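# Move the rail from its rack onto two V-blocks

## Task

Lift the rail off the rack and set it so it rests in both V-blocks, with no contact at all between the rail and the rack when finished.

## Robot and tools

Robot: two arms. left_arm carries a left hand and sits on the +y side; right_arm carries a right hand. Their bases in the scene frame are left_arm (-0.010, +0.285, 0) m and right_arm (+0.058, -0.346, 0) m, each turned only slightly about z. A floor post stands behind them. Scene frame: origin at table-top height halfway between the nominal bases, +x out over the table, +z up. Fixed cameras and the table use the scene frame; each arm's reported hand pose, velocities and wrist-camera pose use that arm's own base frame; motion offsets run along the current Hand target's own axes.

Hand point: a point rigid with the palm, 5 cm in front of it and 15 cm out from the wrist flange. Its +z runs along the straightened fingers (tips end 6-7 cm past it, 6 cm toward -y), +y leaves the palm, +x crosses the palm away from the thumb on the right hand and toward the thumb on the left hand. A wrist bracket on the little-finger side can strike things, and with fingers level the wrist may sit up to 11 cm (palm down) or 23 cm (palm up) below the point.

Row layout (shared by execute_actions and move): one flat list of 28 numbers, all in [-1, 1], covering both arms even if one is idle. Left arm first: dx, dy, dz, rx, ry, rz, then little, ring, middle, index, thumb_bend, thumb_turn, force_limit, speed; then the same fourteen for the right arm. The six pose numbers are an offset, not a pose: they are measured from that arm's Hand target as it stood when the action or move began, along that target's axes, with 1.0 = 0.6 m or 180 degrees; rx, ry, rz form a single rotation vector. All zeros means no new request. Hand numbers are absolute settings: fingers and thumb_bend +1 straight, -1 curled; thumb_turn +1 beside the palm, -1 opposite the fingers. force_limit maps -1..+1 to about 0..10 N at the fingertip (0..15 N for the two thumb motors); speed rises from near zero at -1 to full at +0.48 and beyond (full stroke 0.49 s). For a soft grip close at speed -0.94 or below. With the thumb in front, the hand encloses items roughly 3.5-6.5 cm thick. To keep a hand unchanged, resend its last executed eight numbers.

Tools:
- execute_actions(actions, cameras): actions is a list of actions, each up to 15 rows of 1/30 s; a short action repeats its final row to 15. Every row counts from the action's starting Hand target, so repeating an offset keeps moving. Images appear only for an empty list or when cameras names them.
- move(target, speed, blend, stop_force, zero, blocking, cameras): straight-line path of each hand point toward one row, or a list of up to 15 rows all counted from the same starting Hand targets. speed 0.002-3.6 m/s (default 0.25; turning at twice that in rad/s), one value or one per target. blend in m rounds corners (0 stops at each). stop_force 3-120 N ends an arm's path when its wrist sensor feels that much push against its travel; zero (default true) re-zeroes first; blocking=false returns after about 0.5 s and cannot go with stop_force. Moves are capped at 10 s and do not avoid obstacles. Its result adds a move: line (done, off_target, moving, held, fault) plus limits=paced (pose clipped) or limits=held (steps withheld).
- wait(seconds 0-3600), stop() to brake a running move, zoom_image(camera, region [x0,y0,x1,y1], at most 504 each way), show_instructions(), zero_wrist_force(arm), finished_scene(scene=1).

Cameras: cam_high and cam_low (504x504, fixed), cam_left_wrist and cam_right_wrist (672x504 fisheye).

Results: end_effector_position (m) and end_effector_quat_wxyz in the arm's base frame; Hand target is the last commanded pose after clipping, from which new offsets count; the hand point often stops short of it, and a fresh offset can cover the gap. Joint positions and torques, Wrist force and Wrist torque along the tool axes (plus the peak since last shown), hand_measured, hand_stopped_by (moving, target, force, stalled, fault) and hand_load_n in hand-number order. A lost grip shows as hand_load_n near 0. Velocities are omitted when joints are still.

Limits and hazards: commanded orientation is clipped to 32 degrees from the measured one each step. A net force of about 150 N, excessive joint torque (wrist joints 25.7 N m) or a joint lagging its path (wrist over 0.9 deg, others over 7.5 deg) halts that arm for 10 s. Motors near 85 C brake the arm for 30-60 s. A clearance check blocks arm-to-arm approaches; pressing the arms together can end the scene in failure. Anything leaving the table fails the task. Avoid drops, releasing a moving part, fast impacts and hard presses on the rack or table; approach contacts slowly, with stop_force, and never place targets far past a firm surface. Objects may get brief outside nudges. Before finishing, the rail must lie stably in both V-blocks, clear of the rack, without the robot holding it.

Each tool is called by a JSON object that holds its "fn" and its "kwargs".

Reference images:

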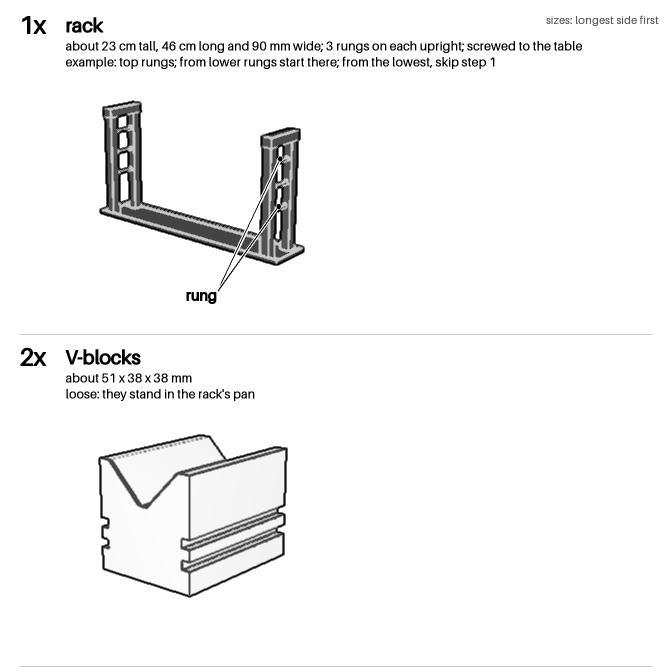

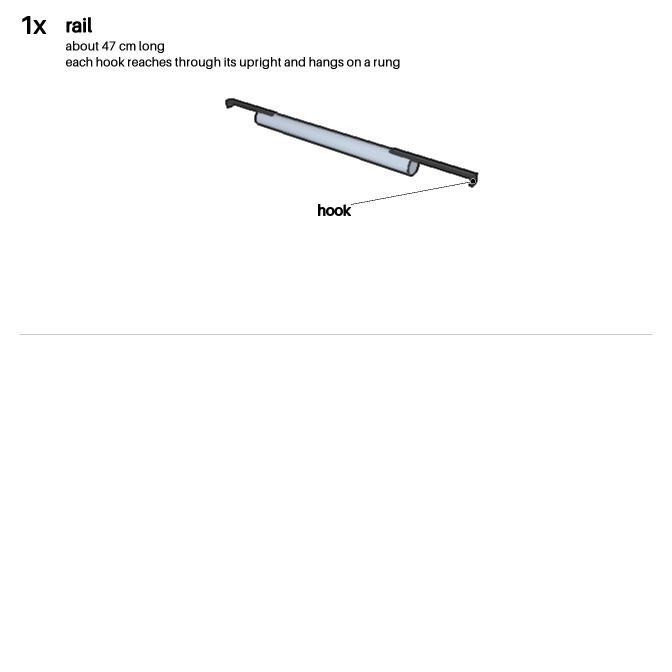

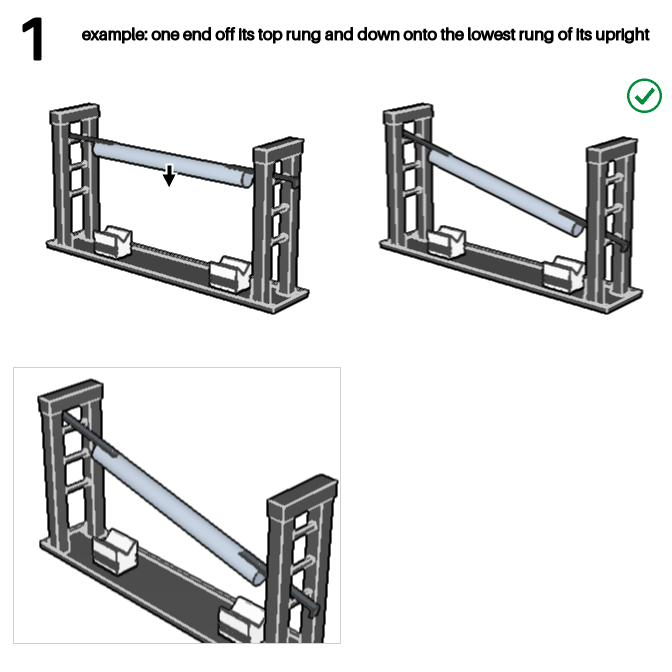

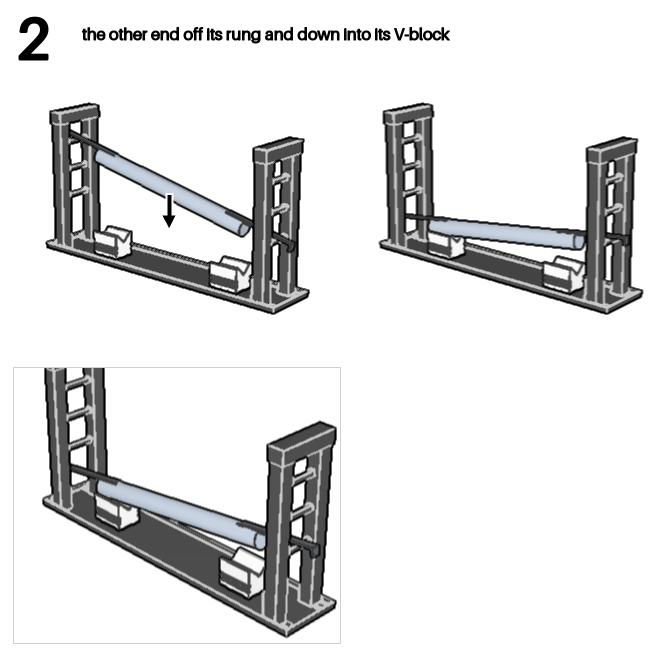

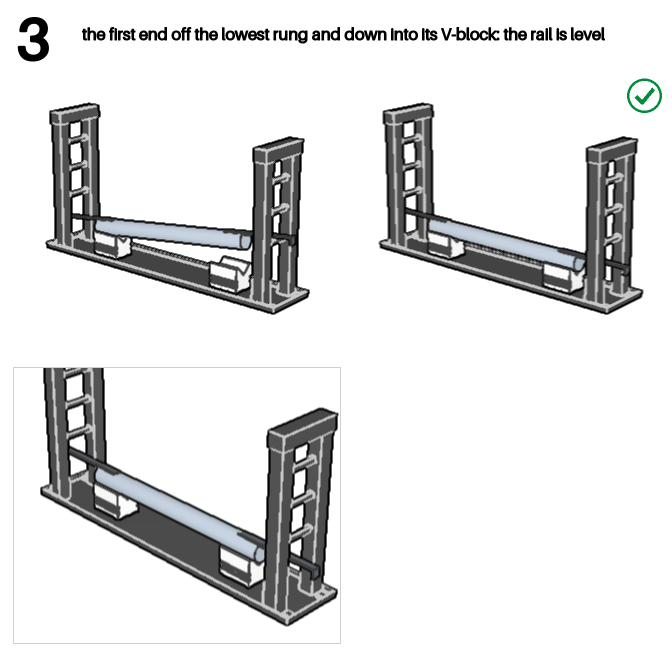

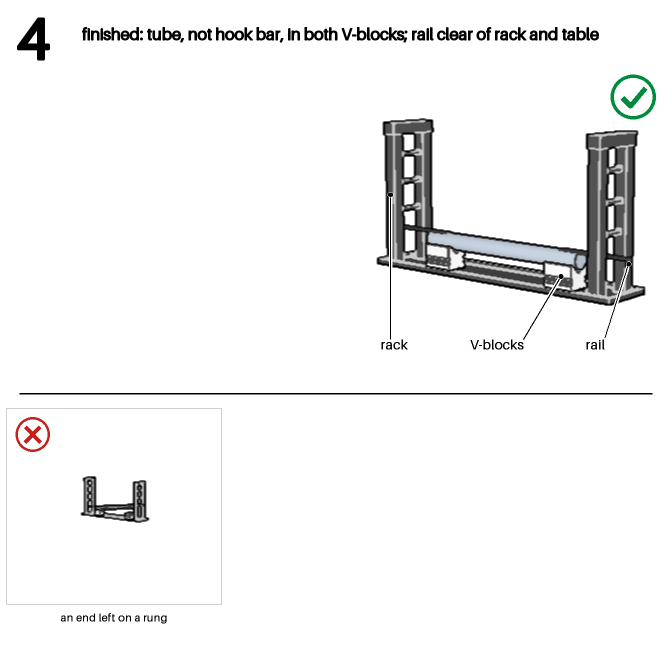

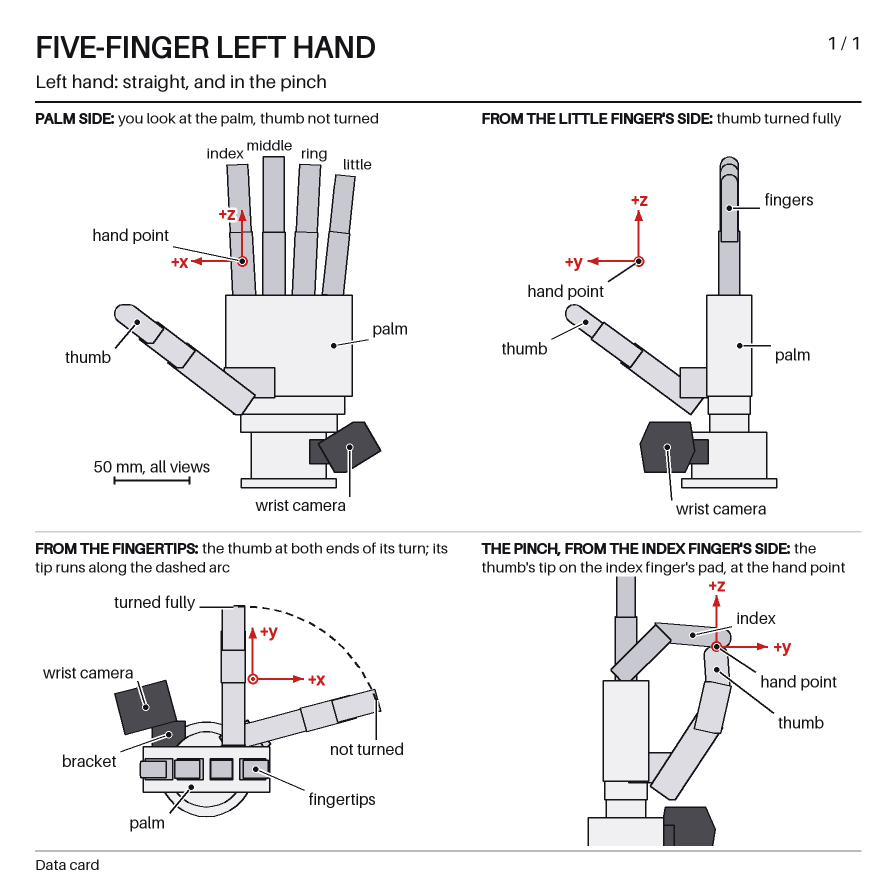

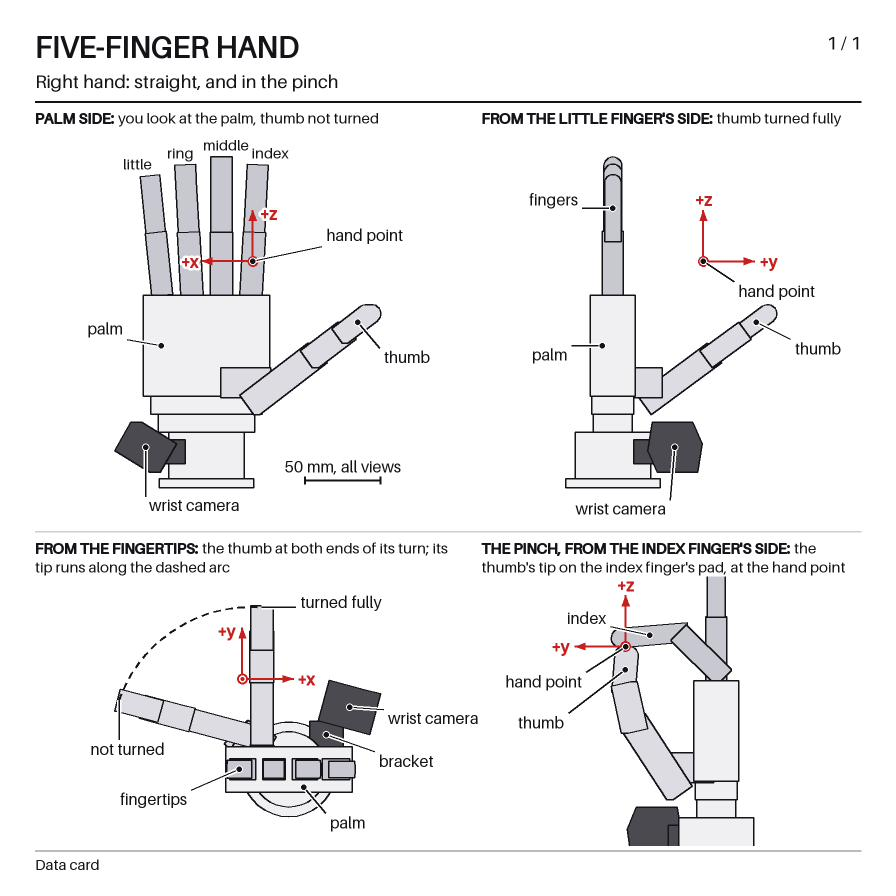

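## Session

{"fn": "execute_actions", "kwargs": {"actions": []}}

Scene clock: 0.00 s.
left_arm: end_effector_position=(+0.9002, +0.2219, +0.1862) hand_measured=(+1.000, +1.000, +1.000, +1.000, +1.000, +1.000) hand_load_n=(+0.0, +0.0, +0.0, +0.0, +0.0, +0.0) hand_stopped_by=(target, target, target, target, target, target) hand_force_limit=0.00 hand_speed=-0.80 end_effector_quat_wxyz=(+0.509, +0.425, +0.744, +0.083) | right_arm: end_effector_position=(+0.1643, -0.1053, +0.2096) hand_measured=(+1.000, +1.000, +1.000, +1.000, +1.000, +1.000) hand_load_n=(+0.0, +0.0, +0.0, +0.0, +0.0, +0.0) hand_stopped_by=(target, target, target, target, target, target) hand_force_limit=0.00 hand_speed=-0.80 end_effector_quat_wxyz=(-0.098, +0.845, +0.429, -0.305)
Joint positions: left_arm=[3.678 -2.606 -0.567 2.471 -0.812 -0.363] | right_arm=[-0.549 -1.534 2.119 1.512 1.977 0.193]
Joint velocities: within noise
Joint torques (N m): no reading
Motor temperatures (°C): left_arm=[41 42 37 47 46 50] | right_arm=[36 44 39 39 48 39]
Wrist force (N): no reading
Wrist torque (N m): no reading
Wrist force, peak (N): no reading
Hand target: left_arm +0.9002, +0.2219, +0.1862; +0.509, +0.425, +0.744, +0.083 | right_arm +0.1643, -0.1053, +0.2096; -0.098, +0.845, +0.429, -0.305

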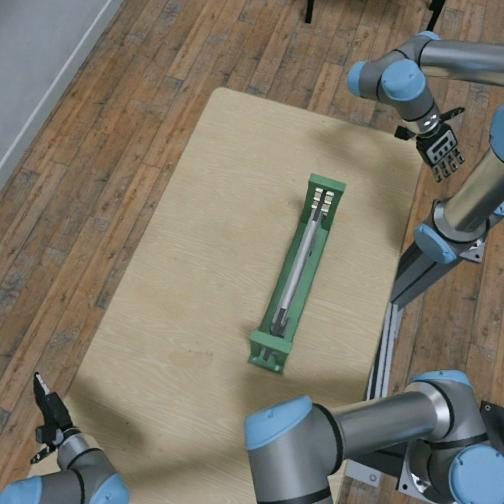

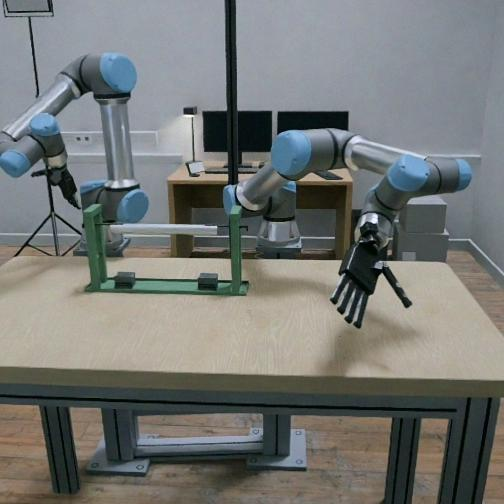

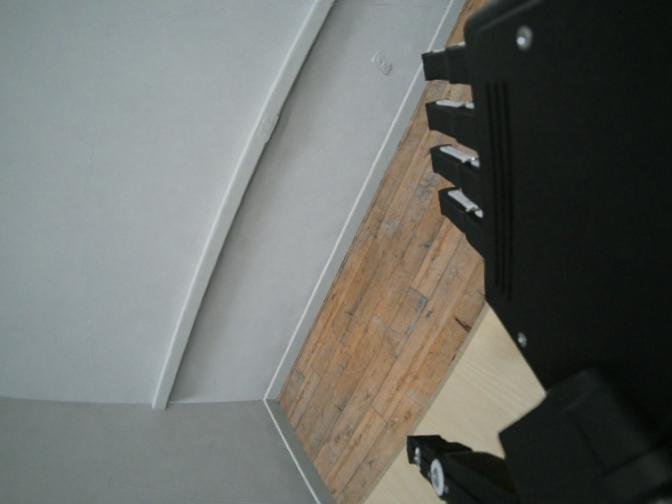

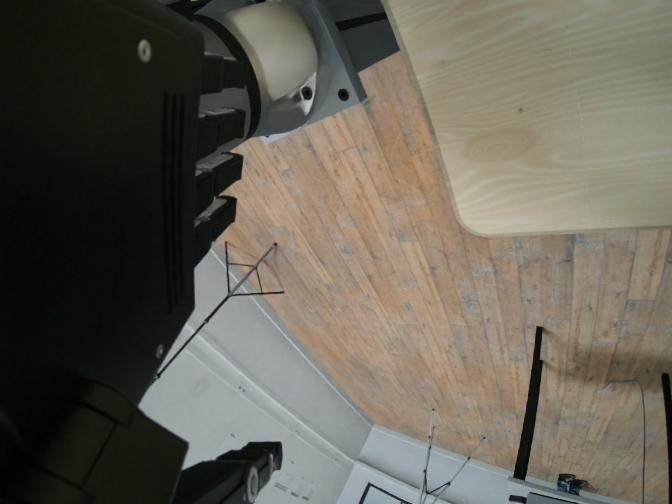

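{"fn": "zoom_image", "kwargs": {"camera": "cam_high", "region": [240, 160, 360, 280]}}

{"fn": "zoom_image", "kwargs": {"camera": "cam_high", "region": [230, 260, 350, 380]}}

{"fn": "zoom_image", "kwargs": {"camera": "cam_low", "region": [70, 190, 270, 310]}}

Scaled by 4.200 from the camera's image (finer frame: 720x720).

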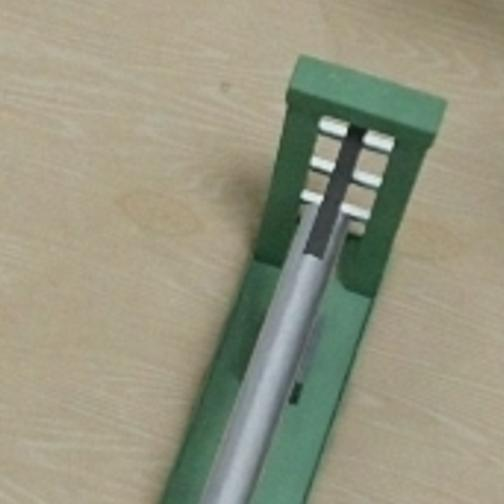

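Scaled by 4.200 from the camera's image (finer frame: 720x720).

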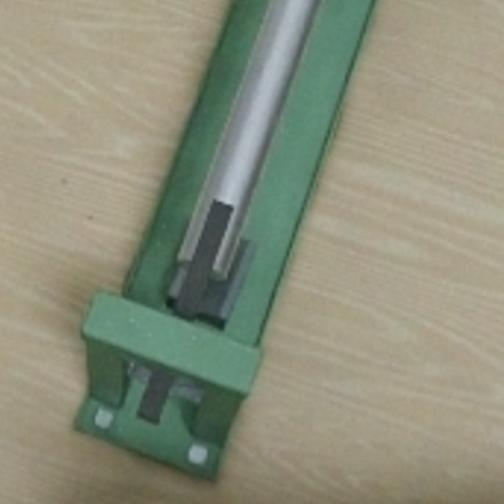

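Scaled by 2.520 from the camera's image (finer frame: 720x720).

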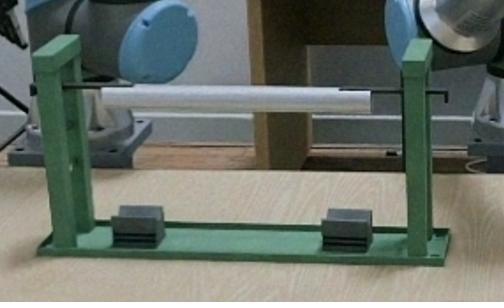

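{"fn": "zoom_image", "kwargs": {"camera": "cam_high", "region": [300, 165, 350, 215]}}

{"fn": "zoom_image", "kwargs": {"camera": "cam_high", "region": [240, 320, 300, 380]}}

{"fn": "zoom_image", "kwargs": {"camera": "cam_low", "region": [75, 195, 165, 300]}}

{"fn": "zoom_image", "kwargs": {"camera": "cam_low", "region": [165, 195, 255, 300]}}

Scaled by 10.080 from the camera's image (finer frame: 720x720).

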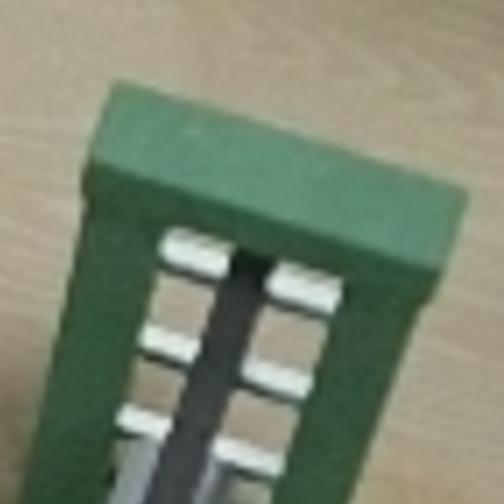

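Scaled by 8.400 from the camera's image (finer frame: 720x720).

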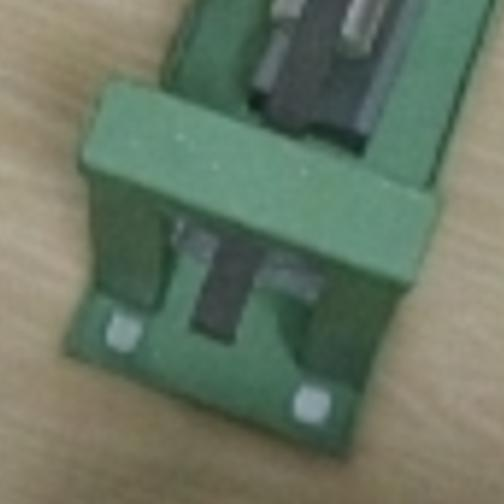

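Scaled by 4.800 from the camera's image (finer frame: 720x720).

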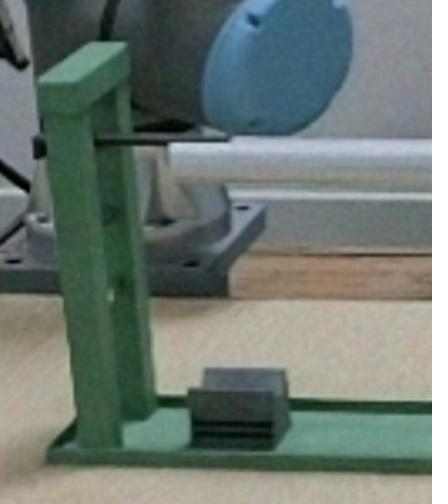

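Scaled by 4.800 from the camera's image (finer frame: 720x720).

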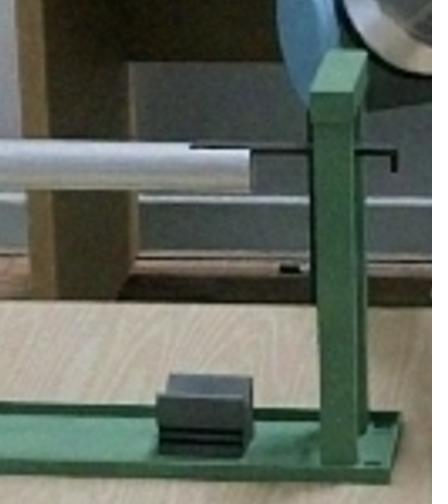

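{"fn": "move", "kwargs": {"target": [[0,0,0,0,0,0,1,1,1,1,1,1,0,-0.8,-0.0148,-0.1105,-0.3733,-0.1875,0.0963,-0.1937,1,1,1,1,1,-1,0,0],[0,0,0,0,0,0,1,1,1,1,1,1,0,-0.8,0.5285,-0.4005,-0.5123,-0.1875,0.0963,-0.1937,1,1,1,1,1,-1,0,0]], "blend": [0.05,0], "cameras": ["all"]}}

Scene clock: 105.53 s.
left_arm: end_effector_position=(+0.9002, +0.2219, +0.1862) hand_measured=(+1.000, +1.000, +1.000, +1.000, +1.000, +1.000) hand_load_n=(+0.0, +0.0, +0.0, +0.0, +0.0, +0.0) hand_stopped_by=(target, target, target, target, target, target) hand_force_limit=0.00 hand_speed=-0.80 end_effector_quat_wxyz=(+0.509, +0.425, +0.744, +0.083) | right_arm: end_effector_position=(+0.3304, +0.3203, +0.4194) hand_measured=(+1.000, +1.000, +1.000, +1.000, +1.000, -1.000) hand_load_n=(+0.0, +0.0, +0.0, +0.0, +0.0, +0.0) hand_stopped_by=(target, target, target, target, target, target) hand_force_limit=0.00 hand_speed=0.00 end_effector_quat_wxyz=(+0.000, +0.707, +0.707, -0.001)
Joint positions: left_arm=[3.678 -2.606 -0.567 2.471 -0.812 -0.363] | right_arm=[0.609 -1.221 0.943 1.851 1.571 0.609]
Joint torques (N m): left_arm=[1.39 56.55 19.08 -0.72 0.55 0.1] | right_arm=[7.4 -23.15 -29.29 1.34 -1.63 1.79]
Wrist force (N): left_arm=[-0.1 0.2 0.1] | right_arm=[-0.7 -0.5 0.1]
Wrist torque (N m): left_arm=[0.01 0.03 -0.01] | right_arm=[-0.09 0.07 0.02]
Wrist force, peak (N): left_arm=[0.2 -0.7 0.1] | right_arm=[-1.7 -0.7 -0.3]
Hand target: left_arm +0.9002, +0.2219, +0.1862; +0.509, +0.425, +0.744, +0.083 | right_arm +0.3304, +0.3204, +0.4194; +0.000, +0.707, +0.707, -0.001
Off the commanded pose: left_arm 0.000 m, 0 deg | right_arm 0.000 m, 0 deg.
move: done
cam_right_wrist: T_world_to_cam=[[0.97569, 0.21458, 0.0445, -0.41384], [0.17206, -0.87587, 0.45083, 0.04632], [0.13571, -0.43222, -0.8915, 0.58195]] pos_world=[0.31684, 0.3809, 0.51634]

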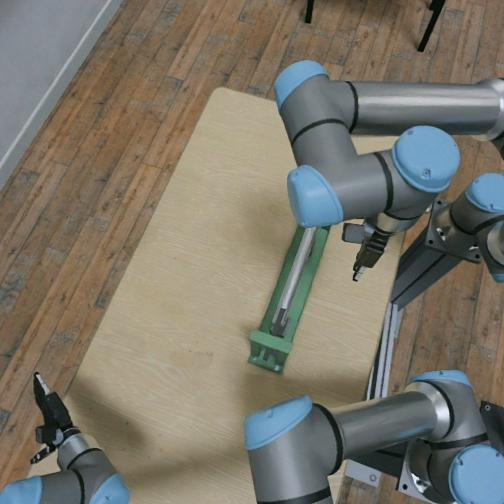

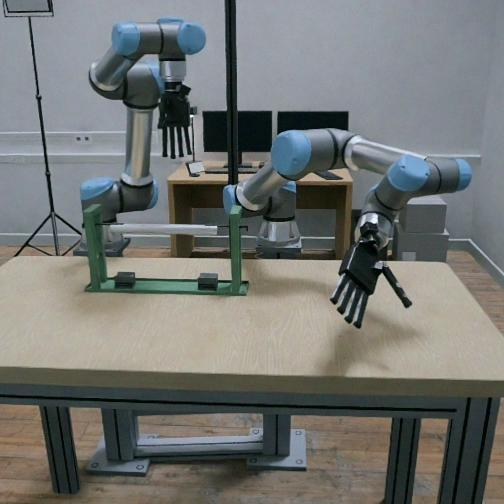

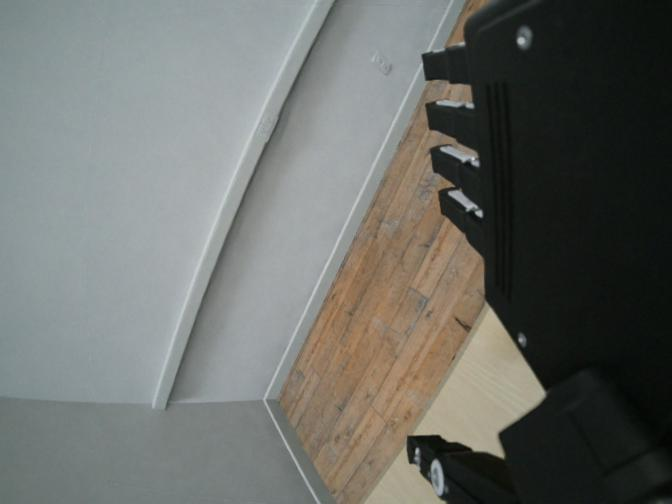

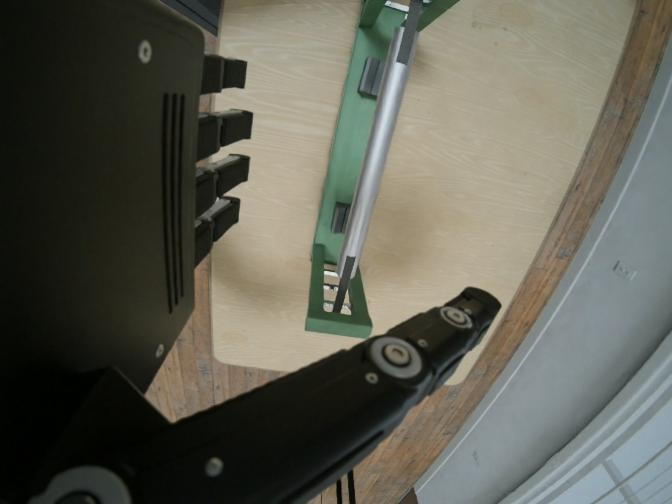

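{"fn": "zoom_image", "kwargs": {"camera": "cam_right_wrist", "region": [280, 220, 400, 350]}}

{"fn": "zoom_image", "kwargs": {"camera": "cam_right_wrist", "region": [320, 0, 480, 150]}}

Scaled by 3.877 from the camera's image (finer frame: 960x720).

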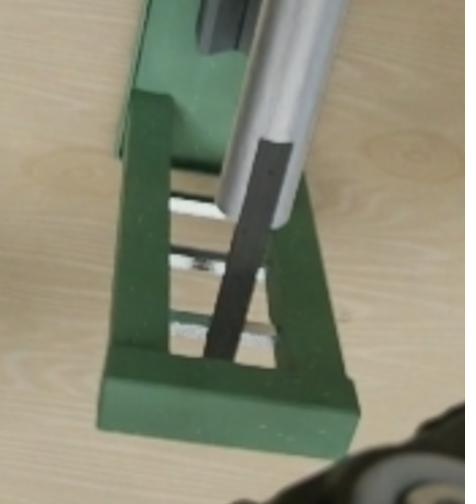

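Scaled by 3.150 from the camera's image (finer frame: 960x720).

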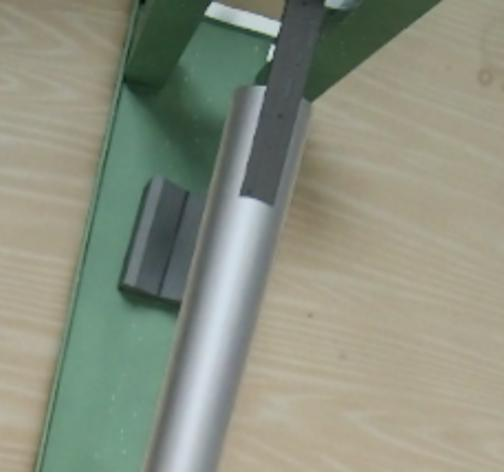

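{"fn": "move", "kwargs": {"target": [0,0,0,0,0,0,1,1,1,1,1,1,0,-0.8,-0.034,0.091,0.3073,0,0,0,1,1,1,1,1,-1,0,0], "speed": 0.2, "cameras": ["cam_high","cam_low","cam_right_wrist"]}}

{"fn": "zoom_image", "kwargs": {"camera": "cam_low", "region": [100, 150, 200, 250]}}

{"fn": "zoom_image", "kwargs": {"camera": "cam_right_wrist", "region": [240, 100, 440, 300]}}

Scene clock: 161.43 s.
left_arm: end_effector_position=(+0.9002, +0.2219, +0.1862) hand_measured=(+1.000, +1.000, +1.000, +1.000, +1.000, +1.000) hand_load_n=(+0.0, -0.5, -0.5, +0.0, +0.0, +0.0) hand_stopped_by=(target, target, target, target, target, target) hand_force_limit=0.00 hand_speed=-0.80 end_effector_quat_wxyz=(+0.509, +0.425, +0.744, +0.083) | right_arm: end_effector_position=(+0.3847, +0.2998, +0.2350) hand_measured=(+1.000, +1.000, +1.000, +1.000, +1.000, -1.000) hand_load_n=(+0.0, +0.0, +0.0, +0.0, +0.0, +0.0) hand_stopped_by=(target, target, target, target, target, target) hand_force_limit=0.00 hand_speed=0.00 end_effector_quat_wxyz=(+0.000, +0.707, +0.707, -0.001)
Joint positions: left_arm=[3.678 -2.606 -0.567 2.471 -0.812 -0.363] | right_arm=[0.503 -1.189 1.373 1.388 1.571 0.503]
Joint torques (N m): left_arm=[0.72 56.08 19.93 -0.64 0.46 0.41] | right_arm=[4.65 -39.21 -17.16 0.61 -1.6 1.47]
Wrist force (N): left_arm=[0.4 -0.1 0.1] | right_arm=[-1.0 -0.8 0.1]
Wrist torque (N m): left_arm=[-0.02 -0.06 0.03] | right_arm=[-0.12 0.15 -0.14]
Wrist force, peak (N): left_arm=[0.7 0.2 0.2] | right_arm=[-0.5 -0.9 -1.9]
Hand target: left_arm +0.9002, +0.2219, +0.1862; +0.509, +0.425, +0.744, +0.083 | right_arm +0.3847, +0.2999, +0.2350; +0.000, +0.707, +0.707, -0.001
Off the commanded pose: left_arm 0.000 m, 0 deg | right_arm 0.000 m, 0 deg.
move: done
cam_right_wrist: T_world_to_cam=[[0.97572, 0.21445, 0.04445, -0.45427], [0.17197, -0.87589, 0.45082, 0.10219], [0.13562, -0.43223, -0.89151, 0.40136]] pos_world=[0.37124, 0.3604, 0.33194]

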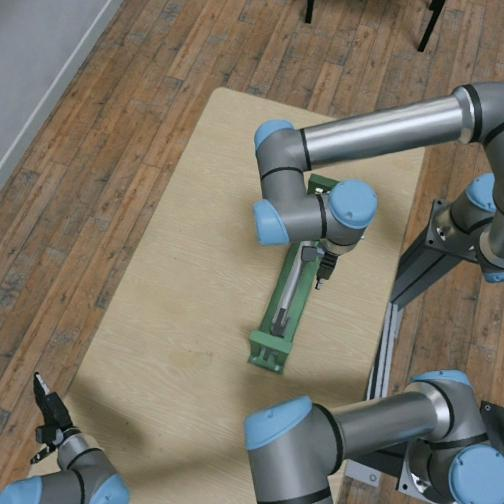

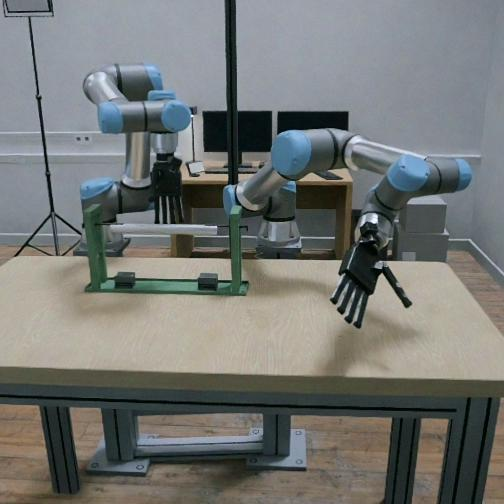

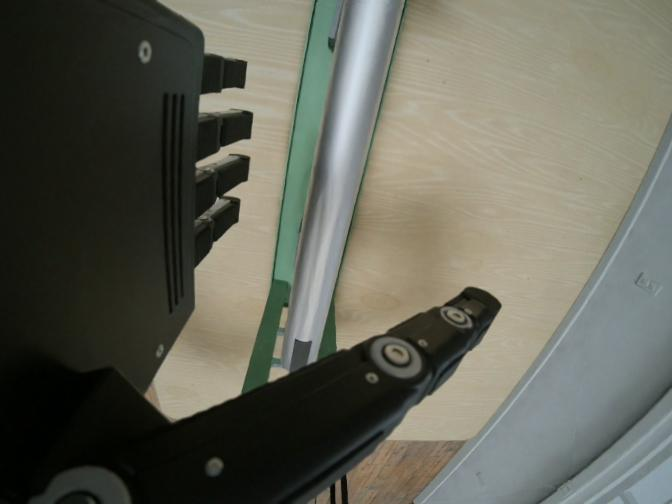

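Scaled by 5.040 from the camera's image (finer frame: 720x720).

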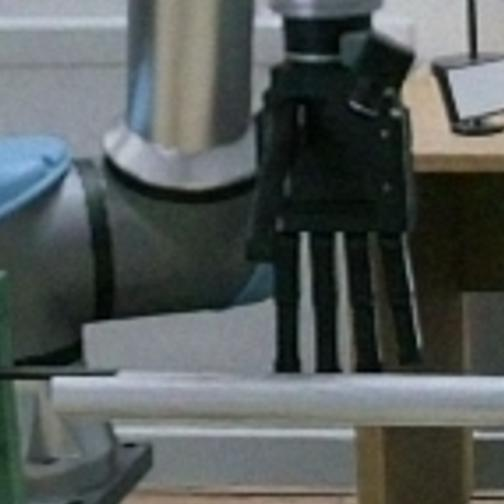

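Scaled by 2.520 from the camera's image (finer frame: 960x720).

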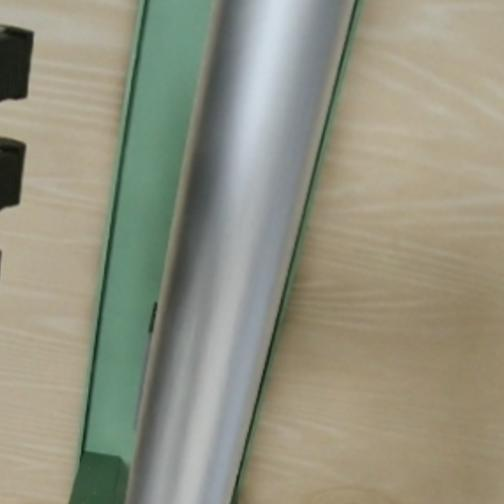

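{"fn": "zoom_image", "kwargs": {"camera": "cam_right_wrist", "region": [290, 60, 410, 140]}}

{"fn": "zoom_image", "kwargs": {"camera": "cam_right_wrist", "region": [230, 260, 370, 400]}}

{"fn": "zoom_image", "kwargs": {"camera": "cam_low", "region": [195, 195, 255, 255]}}

Scaled by 4.200 from the camera's image (finer frame: 960x720).

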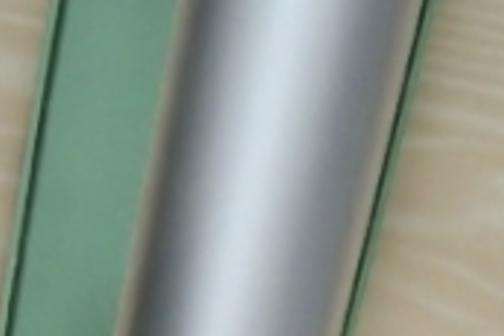

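Scaled by 3.600 from the camera's image (finer frame: 960x720).

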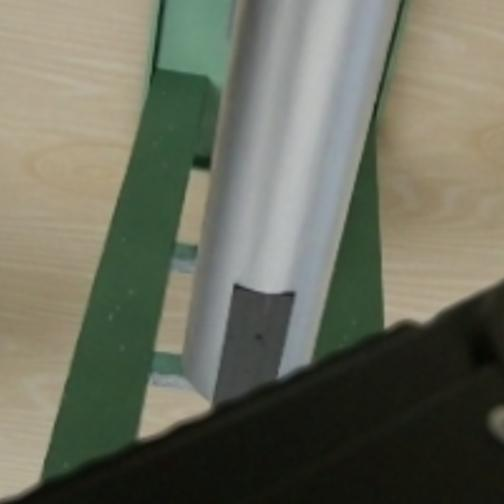

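Scaled by 8.400 from the camera's image (finer frame: 720x720).

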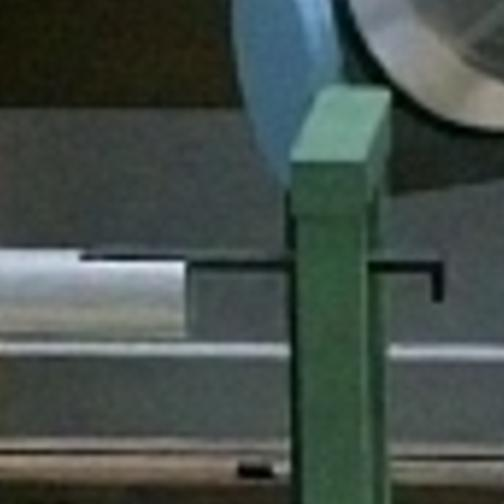

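{"fn": "move", "kwargs": {"target": [[0,0,0,0,0,0,1,1,1,1,1,1,0,-0.8,0,0.0455,0,0,0,0,1,1,1,1,1,-1,0,0],[0,0,0,0,0,0,1,1,1,1,1,1,0,-0.8,0,0.0455,0.125,0,0,0,1,1,1,1,1,-1,0,0]], "speed": 0.1, "stop_force": 12, "cameras": ["cam_high","cam_low","cam_right_wrist"]}}

{"fn": "zoom_image", "kwargs": {"camera": "cam_low", "region": [100, 150, 200, 250]}}

{"fn": "zoom_image", "kwargs": {"camera": "cam_right_wrist", "region": [180, 20, 480, 320]}}

Scene clock: 250.20 s.
left_arm: end_effector_position=(+0.9002, +0.2219, +0.1862) hand_measured=(+1.000, +1.000, +1.000, +1.000, +1.000, +1.000) hand_load_n=(+0.0, +0.0, +0.0, +0.0, +0.0, +0.0) hand_stopped_by=(target, target, target, target, target, target) hand_force_limit=0.00 hand_speed=-0.80 end_effector_quat_wxyz=(+0.509, +0.425, +0.744, +0.083) | right_arm: end_effector_position=(+0.4119, +0.2998, +0.1599) hand_measured=(+1.000, +1.000, +1.000, +1.000, +1.000, -1.000) hand_load_n=(+0.0, -0.5, +0.0, +0.0, +0.0, +0.0) hand_stopped_by=(target, target, target, target, target, target) hand_force_limit=0.00 hand_speed=0.00 end_effector_quat_wxyz=(+0.000, +0.707, +0.707, -0.001)
Joint positions: left_arm=[3.678 -2.606 -0.567 2.471 -0.812 -0.363] | right_arm=[0.475 -1.096 1.435 1.233 1.571 0.474]
Joint torques (N m): left_arm=[0.27 56.57 18.78 -0.63 0.54 0.33] | right_arm=[7.81 -48.21 -30.24 0.34 1.83 -1.73]
Wrist force (N): left_arm=[0.2 0.1 0.0] | right_arm=[-0.9 -0.6 0.0]
Wrist torque (N m): left_arm=[0.00 -0.04 0.01] | right_arm=[-0.09 0.14 -0.14]
Wrist force, peak (N): left_arm=[0.7 -0.2 0.0] | right_arm=[-0.8 -1.7 0.1]
Hand target: left_arm +0.9002, +0.2219, +0.1862; +0.509, +0.425, +0.744, +0.083 | right_arm +0.4119, +0.2998, +0.1599; +0.000, +0.707, +0.707, -0.001
Off the commanded pose: left_arm 0.000 m, 0 deg | right_arm 0.000 m, 0 deg.
move: done
cam_right_wrist: T_world_to_cam=[[0.97572, 0.21445, 0.04447, -0.47747], [0.17198, -0.87595, 0.4507, 0.13141], [0.13561, -0.43211, -0.89157, 0.33069]] pos_world=[0.39844, 0.3604, 0.25684]

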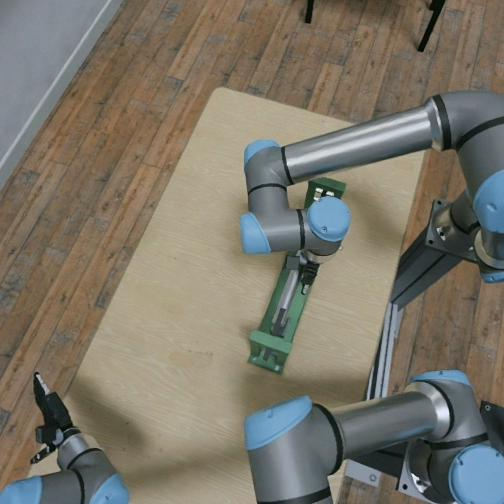

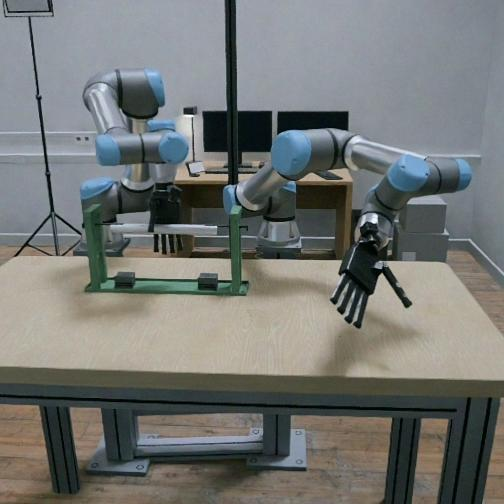

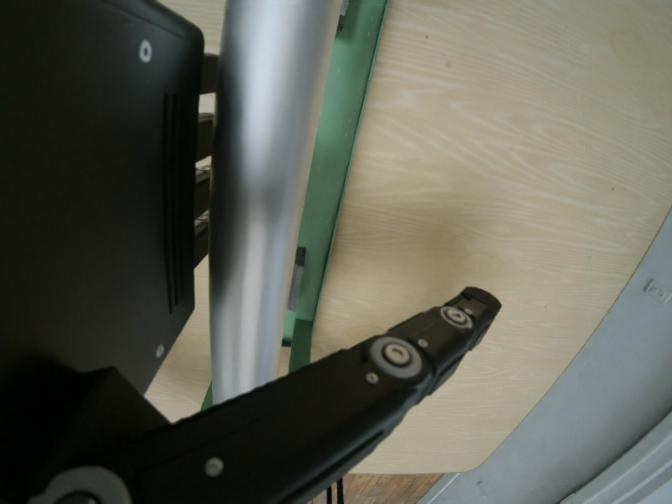

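Scaled by 5.040 from the camera's image (finer frame: 720x720).

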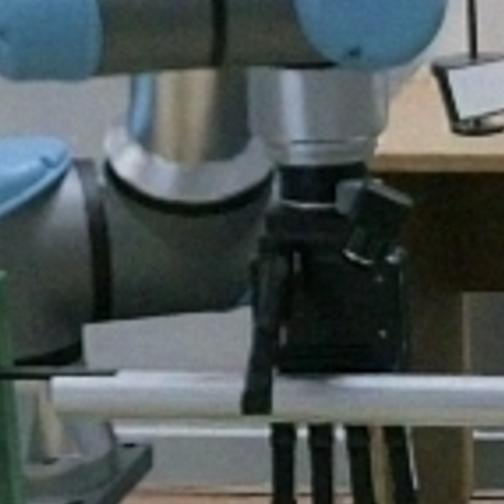

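Scaled by 1.680 from the camera's image (finer frame: 960x720).

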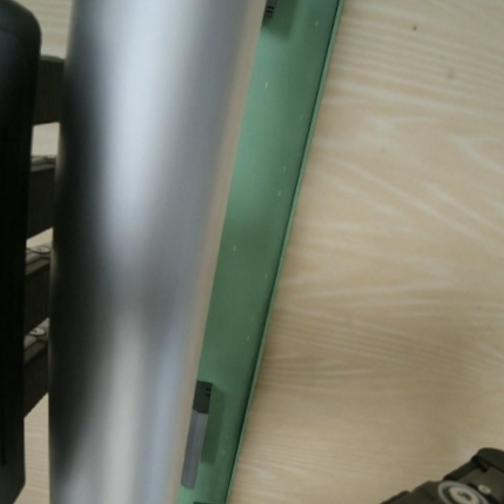

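{"fn": "move", "kwargs": {"target": [[0,0,0,0,0,0,1,1,1,1,1,1,0,-0.8,0,-0.005,0,0,0,0,1,1,1,1,1,-1,0,0],[0,0,0,0,0,0,1,1,1,1,1,1,0,-0.8,0,-0.005,0,0,0,0,0.0,0.0,0.0,0.0,1,-1,-0.4,-0.5]], "speed": 0.05, "cameras": ["cam_low","cam_right_wrist"]}}

{"fn": "zoom_image", "kwargs": {"camera": "cam_right_wrist", "region": [180, 20, 480, 320]}}

{"fn": "zoom_image", "kwargs": {"camera": "cam_low", "region": [130, 190, 200, 260]}}

Scene clock: 262.90 s.
left_arm: end_effector_position=(+0.9002, +0.2219, +0.1862) hand_measured=(+1.000, +1.000, +1.000, +1.000, +1.000, +1.000) hand_load_n=(+0.0, +0.0, +0.0, +0.0, +0.0, +0.0) hand_stopped_by=(target, target, target, target, target, target) hand_force_limit=0.00 hand_speed=-0.80 end_effector_quat_wxyz=(+0.509, +0.425, +0.744, +0.083) | right_arm: end_effector_position=(+0.4089, +0.2998, +0.1599) hand_measured=(+0.000, +0.000, +0.000, +0.000, +1.000, -1.000) hand_load_n=(+0.0, +0.0, +0.0, +0.0, +0.0, +0.0) hand_stopped_by=(target, target, target, target, target, target) hand_force_limit=-0.40 hand_speed=-0.50 end_effector_quat_wxyz=(+0.000, +0.707, +0.707, -0.001)
Joint positions: left_arm=[3.678 -2.606 -0.567 2.471 -0.812 -0.363] | right_arm=[0.478 -1.101 1.443 1.231 1.571 0.477]
Joint torques (N m): left_arm=[0.92 57.08 18.54 -0.63 0.35 0.36] | right_arm=[-7.57 -28.31 -29.4 3.69 1.19 -1.83]
Wrist force (N): left_arm=[0.4 0.0 0.2] | right_arm=[-0.8 -0.7 0.1]
Wrist torque (N m): left_arm=[-0.02 -0.06 0.02] | right_arm=[-0.09 0.11 -0.12]
Wrist force, peak (N): left_arm=[0.5 -0.4 0.4] | right_arm=[-1.2 -0.8 0.0]
Hand target: left_arm +0.9002, +0.2219, +0.1862; +0.509, +0.425, +0.744, +0.083 | right_arm +0.4089, +0.2998, +0.1599; +0.000, +0.707, +0.707, -0.001
Off the commanded pose: left_arm 0.000 m, 0 deg | right_arm 0.000 m, 0 deg.
move: done
cam_right_wrist: T_world_to_cam=[[0.97572, 0.21445, 0.04447, -0.47455], [0.17198, -0.87595, 0.4507, 0.13188], [0.13561, -0.43211, -0.89157, 0.33119]] pos_world=[0.39544, 0.3604, 0.25694]

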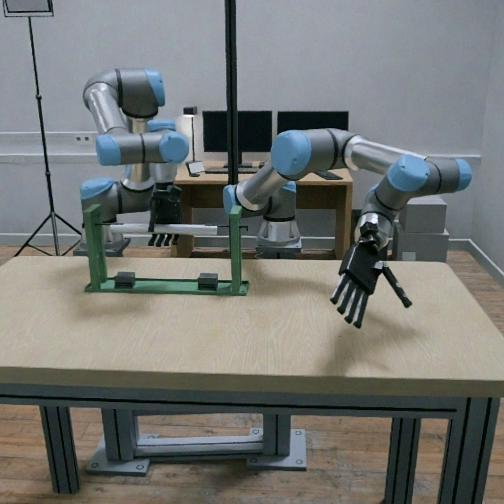

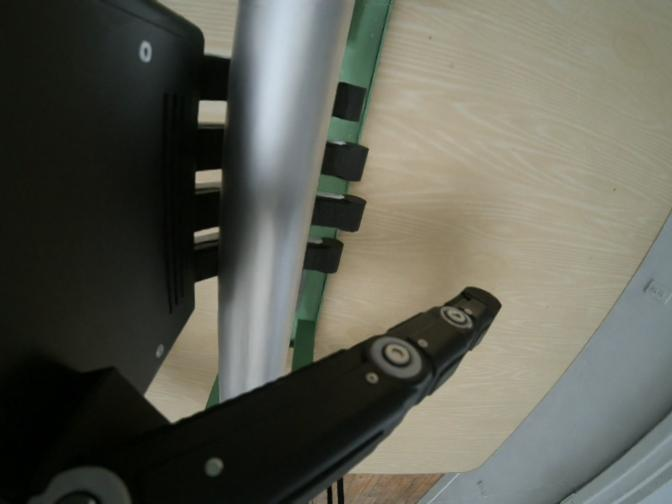

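Scaled by 1.680 from the camera's image (finer frame: 960x720).

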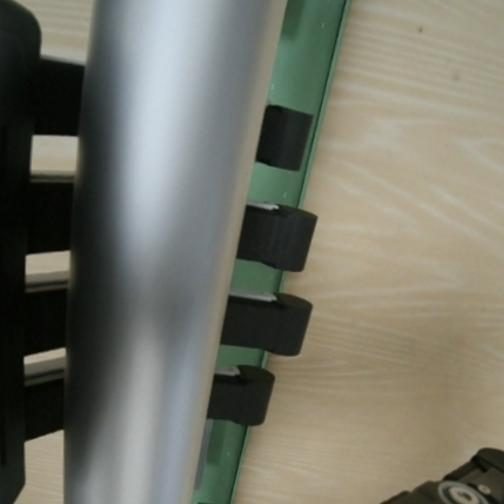

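Scaled by 7.200 from the camera's image (finer frame: 720x720).

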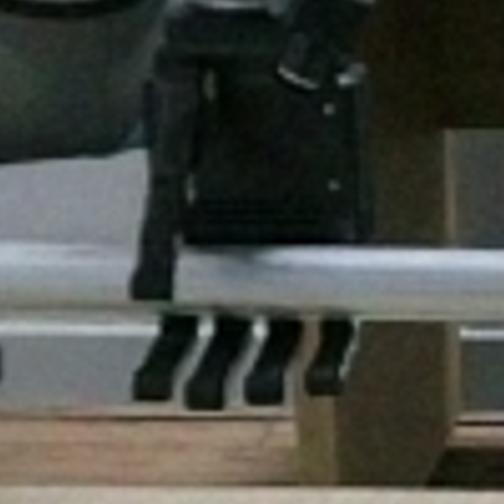

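{"fn": "move", "kwargs": {"target": [[0,0,0,0,0,0,1,1,1,1,1,1,0,-0.8,0,0,-0.005,0,0,0,0.0,0.0,0.0,0.0,1,-1,-0.4,-0.5],[0,0,0,0,0,0,1,1,1,1,1,1,0,-0.8,0,0,-0.005,0,0,0,0.0,0.0,0.0,0.0,0.1,-1,-0.4,-0.5],[0,0,0,0,0,0,1,1,1,1,1,1,0,-0.8,0,0,-0.005,0,0,0,0.0,0.0,0.0,0.0,-0.4,-1,-0.6,-0.94]], "speed": 0.05, "cameras": ["cam_low","cam_right_wrist"]}}

{"fn": "zoom_image", "kwargs": {"camera": "cam_right_wrist", "region": [180, 20, 480, 320]}}

Scene clock: 276.60 s.
left_arm: end_effector_position=(+0.9002, +0.2219, +0.1862) hand_measured=(+1.000, +1.000, +1.000, +1.000, +1.000, +1.000) hand_load_n=(+0.0, +0.0, +0.0, +0.0, +0.0, +0.0) hand_stopped_by=(target, target, target, target, target, target) hand_force_limit=0.00 hand_speed=-0.80 end_effector_quat_wxyz=(+0.509, +0.425, +0.744, +0.083) | right_arm: end_effector_position=(+0.4089, +0.2998, +0.1629) hand_measured=(+0.000, +0.000, +0.000, +0.000, -0.120, -1.000) hand_load_n=(+0.0, +0.0, +0.0, +0.0, +3.5, +0.0) hand_stopped_by=(target, target, target, target, force, target) hand_force_limit=-0.60 hand_speed=-0.94 end_effector_quat_wxyz=(+0.000, +0.707, +0.707, -0.001)
Joint positions: left_arm=[3.678 -2.606 -0.567 2.471 -0.812 -0.363] | right_arm=[0.478 -1.104 1.439 1.238 1.571 0.477]
Joint torques (N m): left_arm=[1.41 55.83 18.96 -0.49 0.4 0.38] | right_arm=[-6.05 -27.79 -4.91 1.44 -1.85 -1.54]
Wrist force (N): left_arm=[0.2 0.1 0.3] | right_arm=[-0.5 2.3 -0.2]
Wrist torque (N m): left_arm=[-0.01 -0.02 0.01] | right_arm=[0.10 0.12 -0.08]
Wrist force, peak (N): left_arm=[0.8 -0.3 0.2] | right_arm=[-0.3 2.6 -0.1]
Hand target: left_arm +0.9002, +0.2219, +0.1862; +0.509, +0.425, +0.744, +0.083 | right_arm +0.4089, +0.2998, +0.1629; +0.000, +0.707, +0.707, -0.001
Off the commanded pose: left_arm 0.000 m, 0 deg | right_arm 0.000 m, 0 deg.
move: done
cam_right_wrist: T_world_to_cam=[[0.97571, 0.2145, 0.04456, -0.47472], [0.17198, -0.87595, 0.45071, 0.13053], [0.13571, -0.4321, -0.89156, 0.33382]] pos_world=[0.39544, 0.3604, 0.25994]

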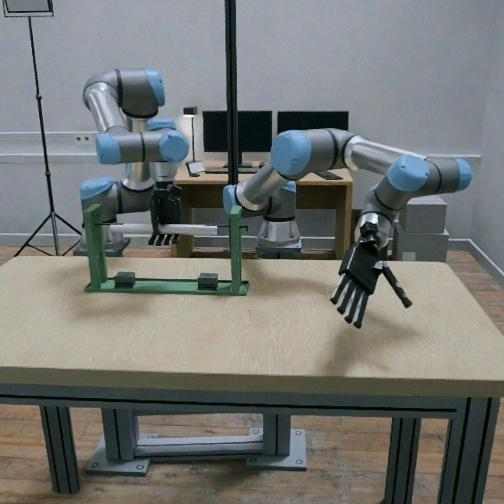

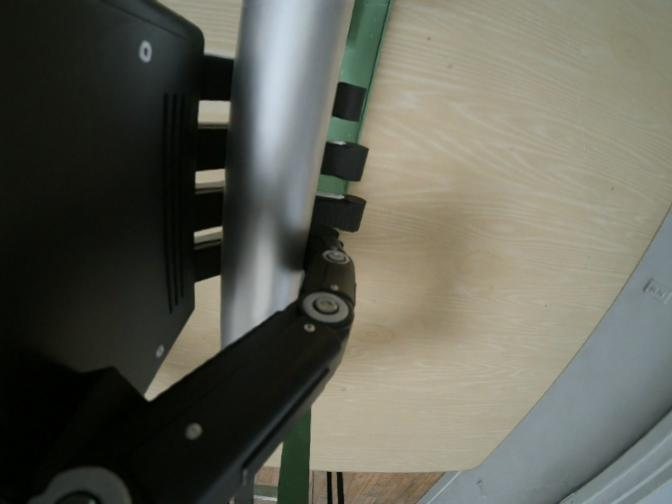

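Scaled by 1.680 from the camera's image (finer frame: 960x720).

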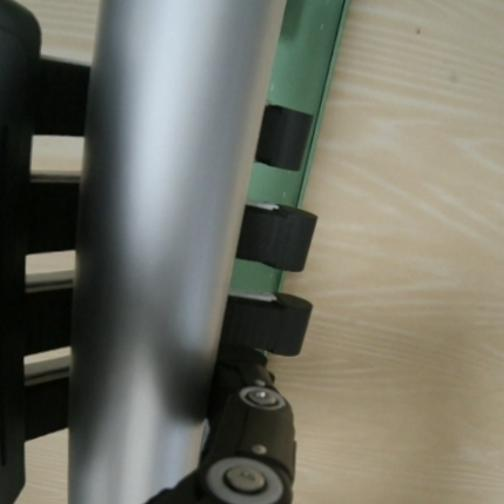

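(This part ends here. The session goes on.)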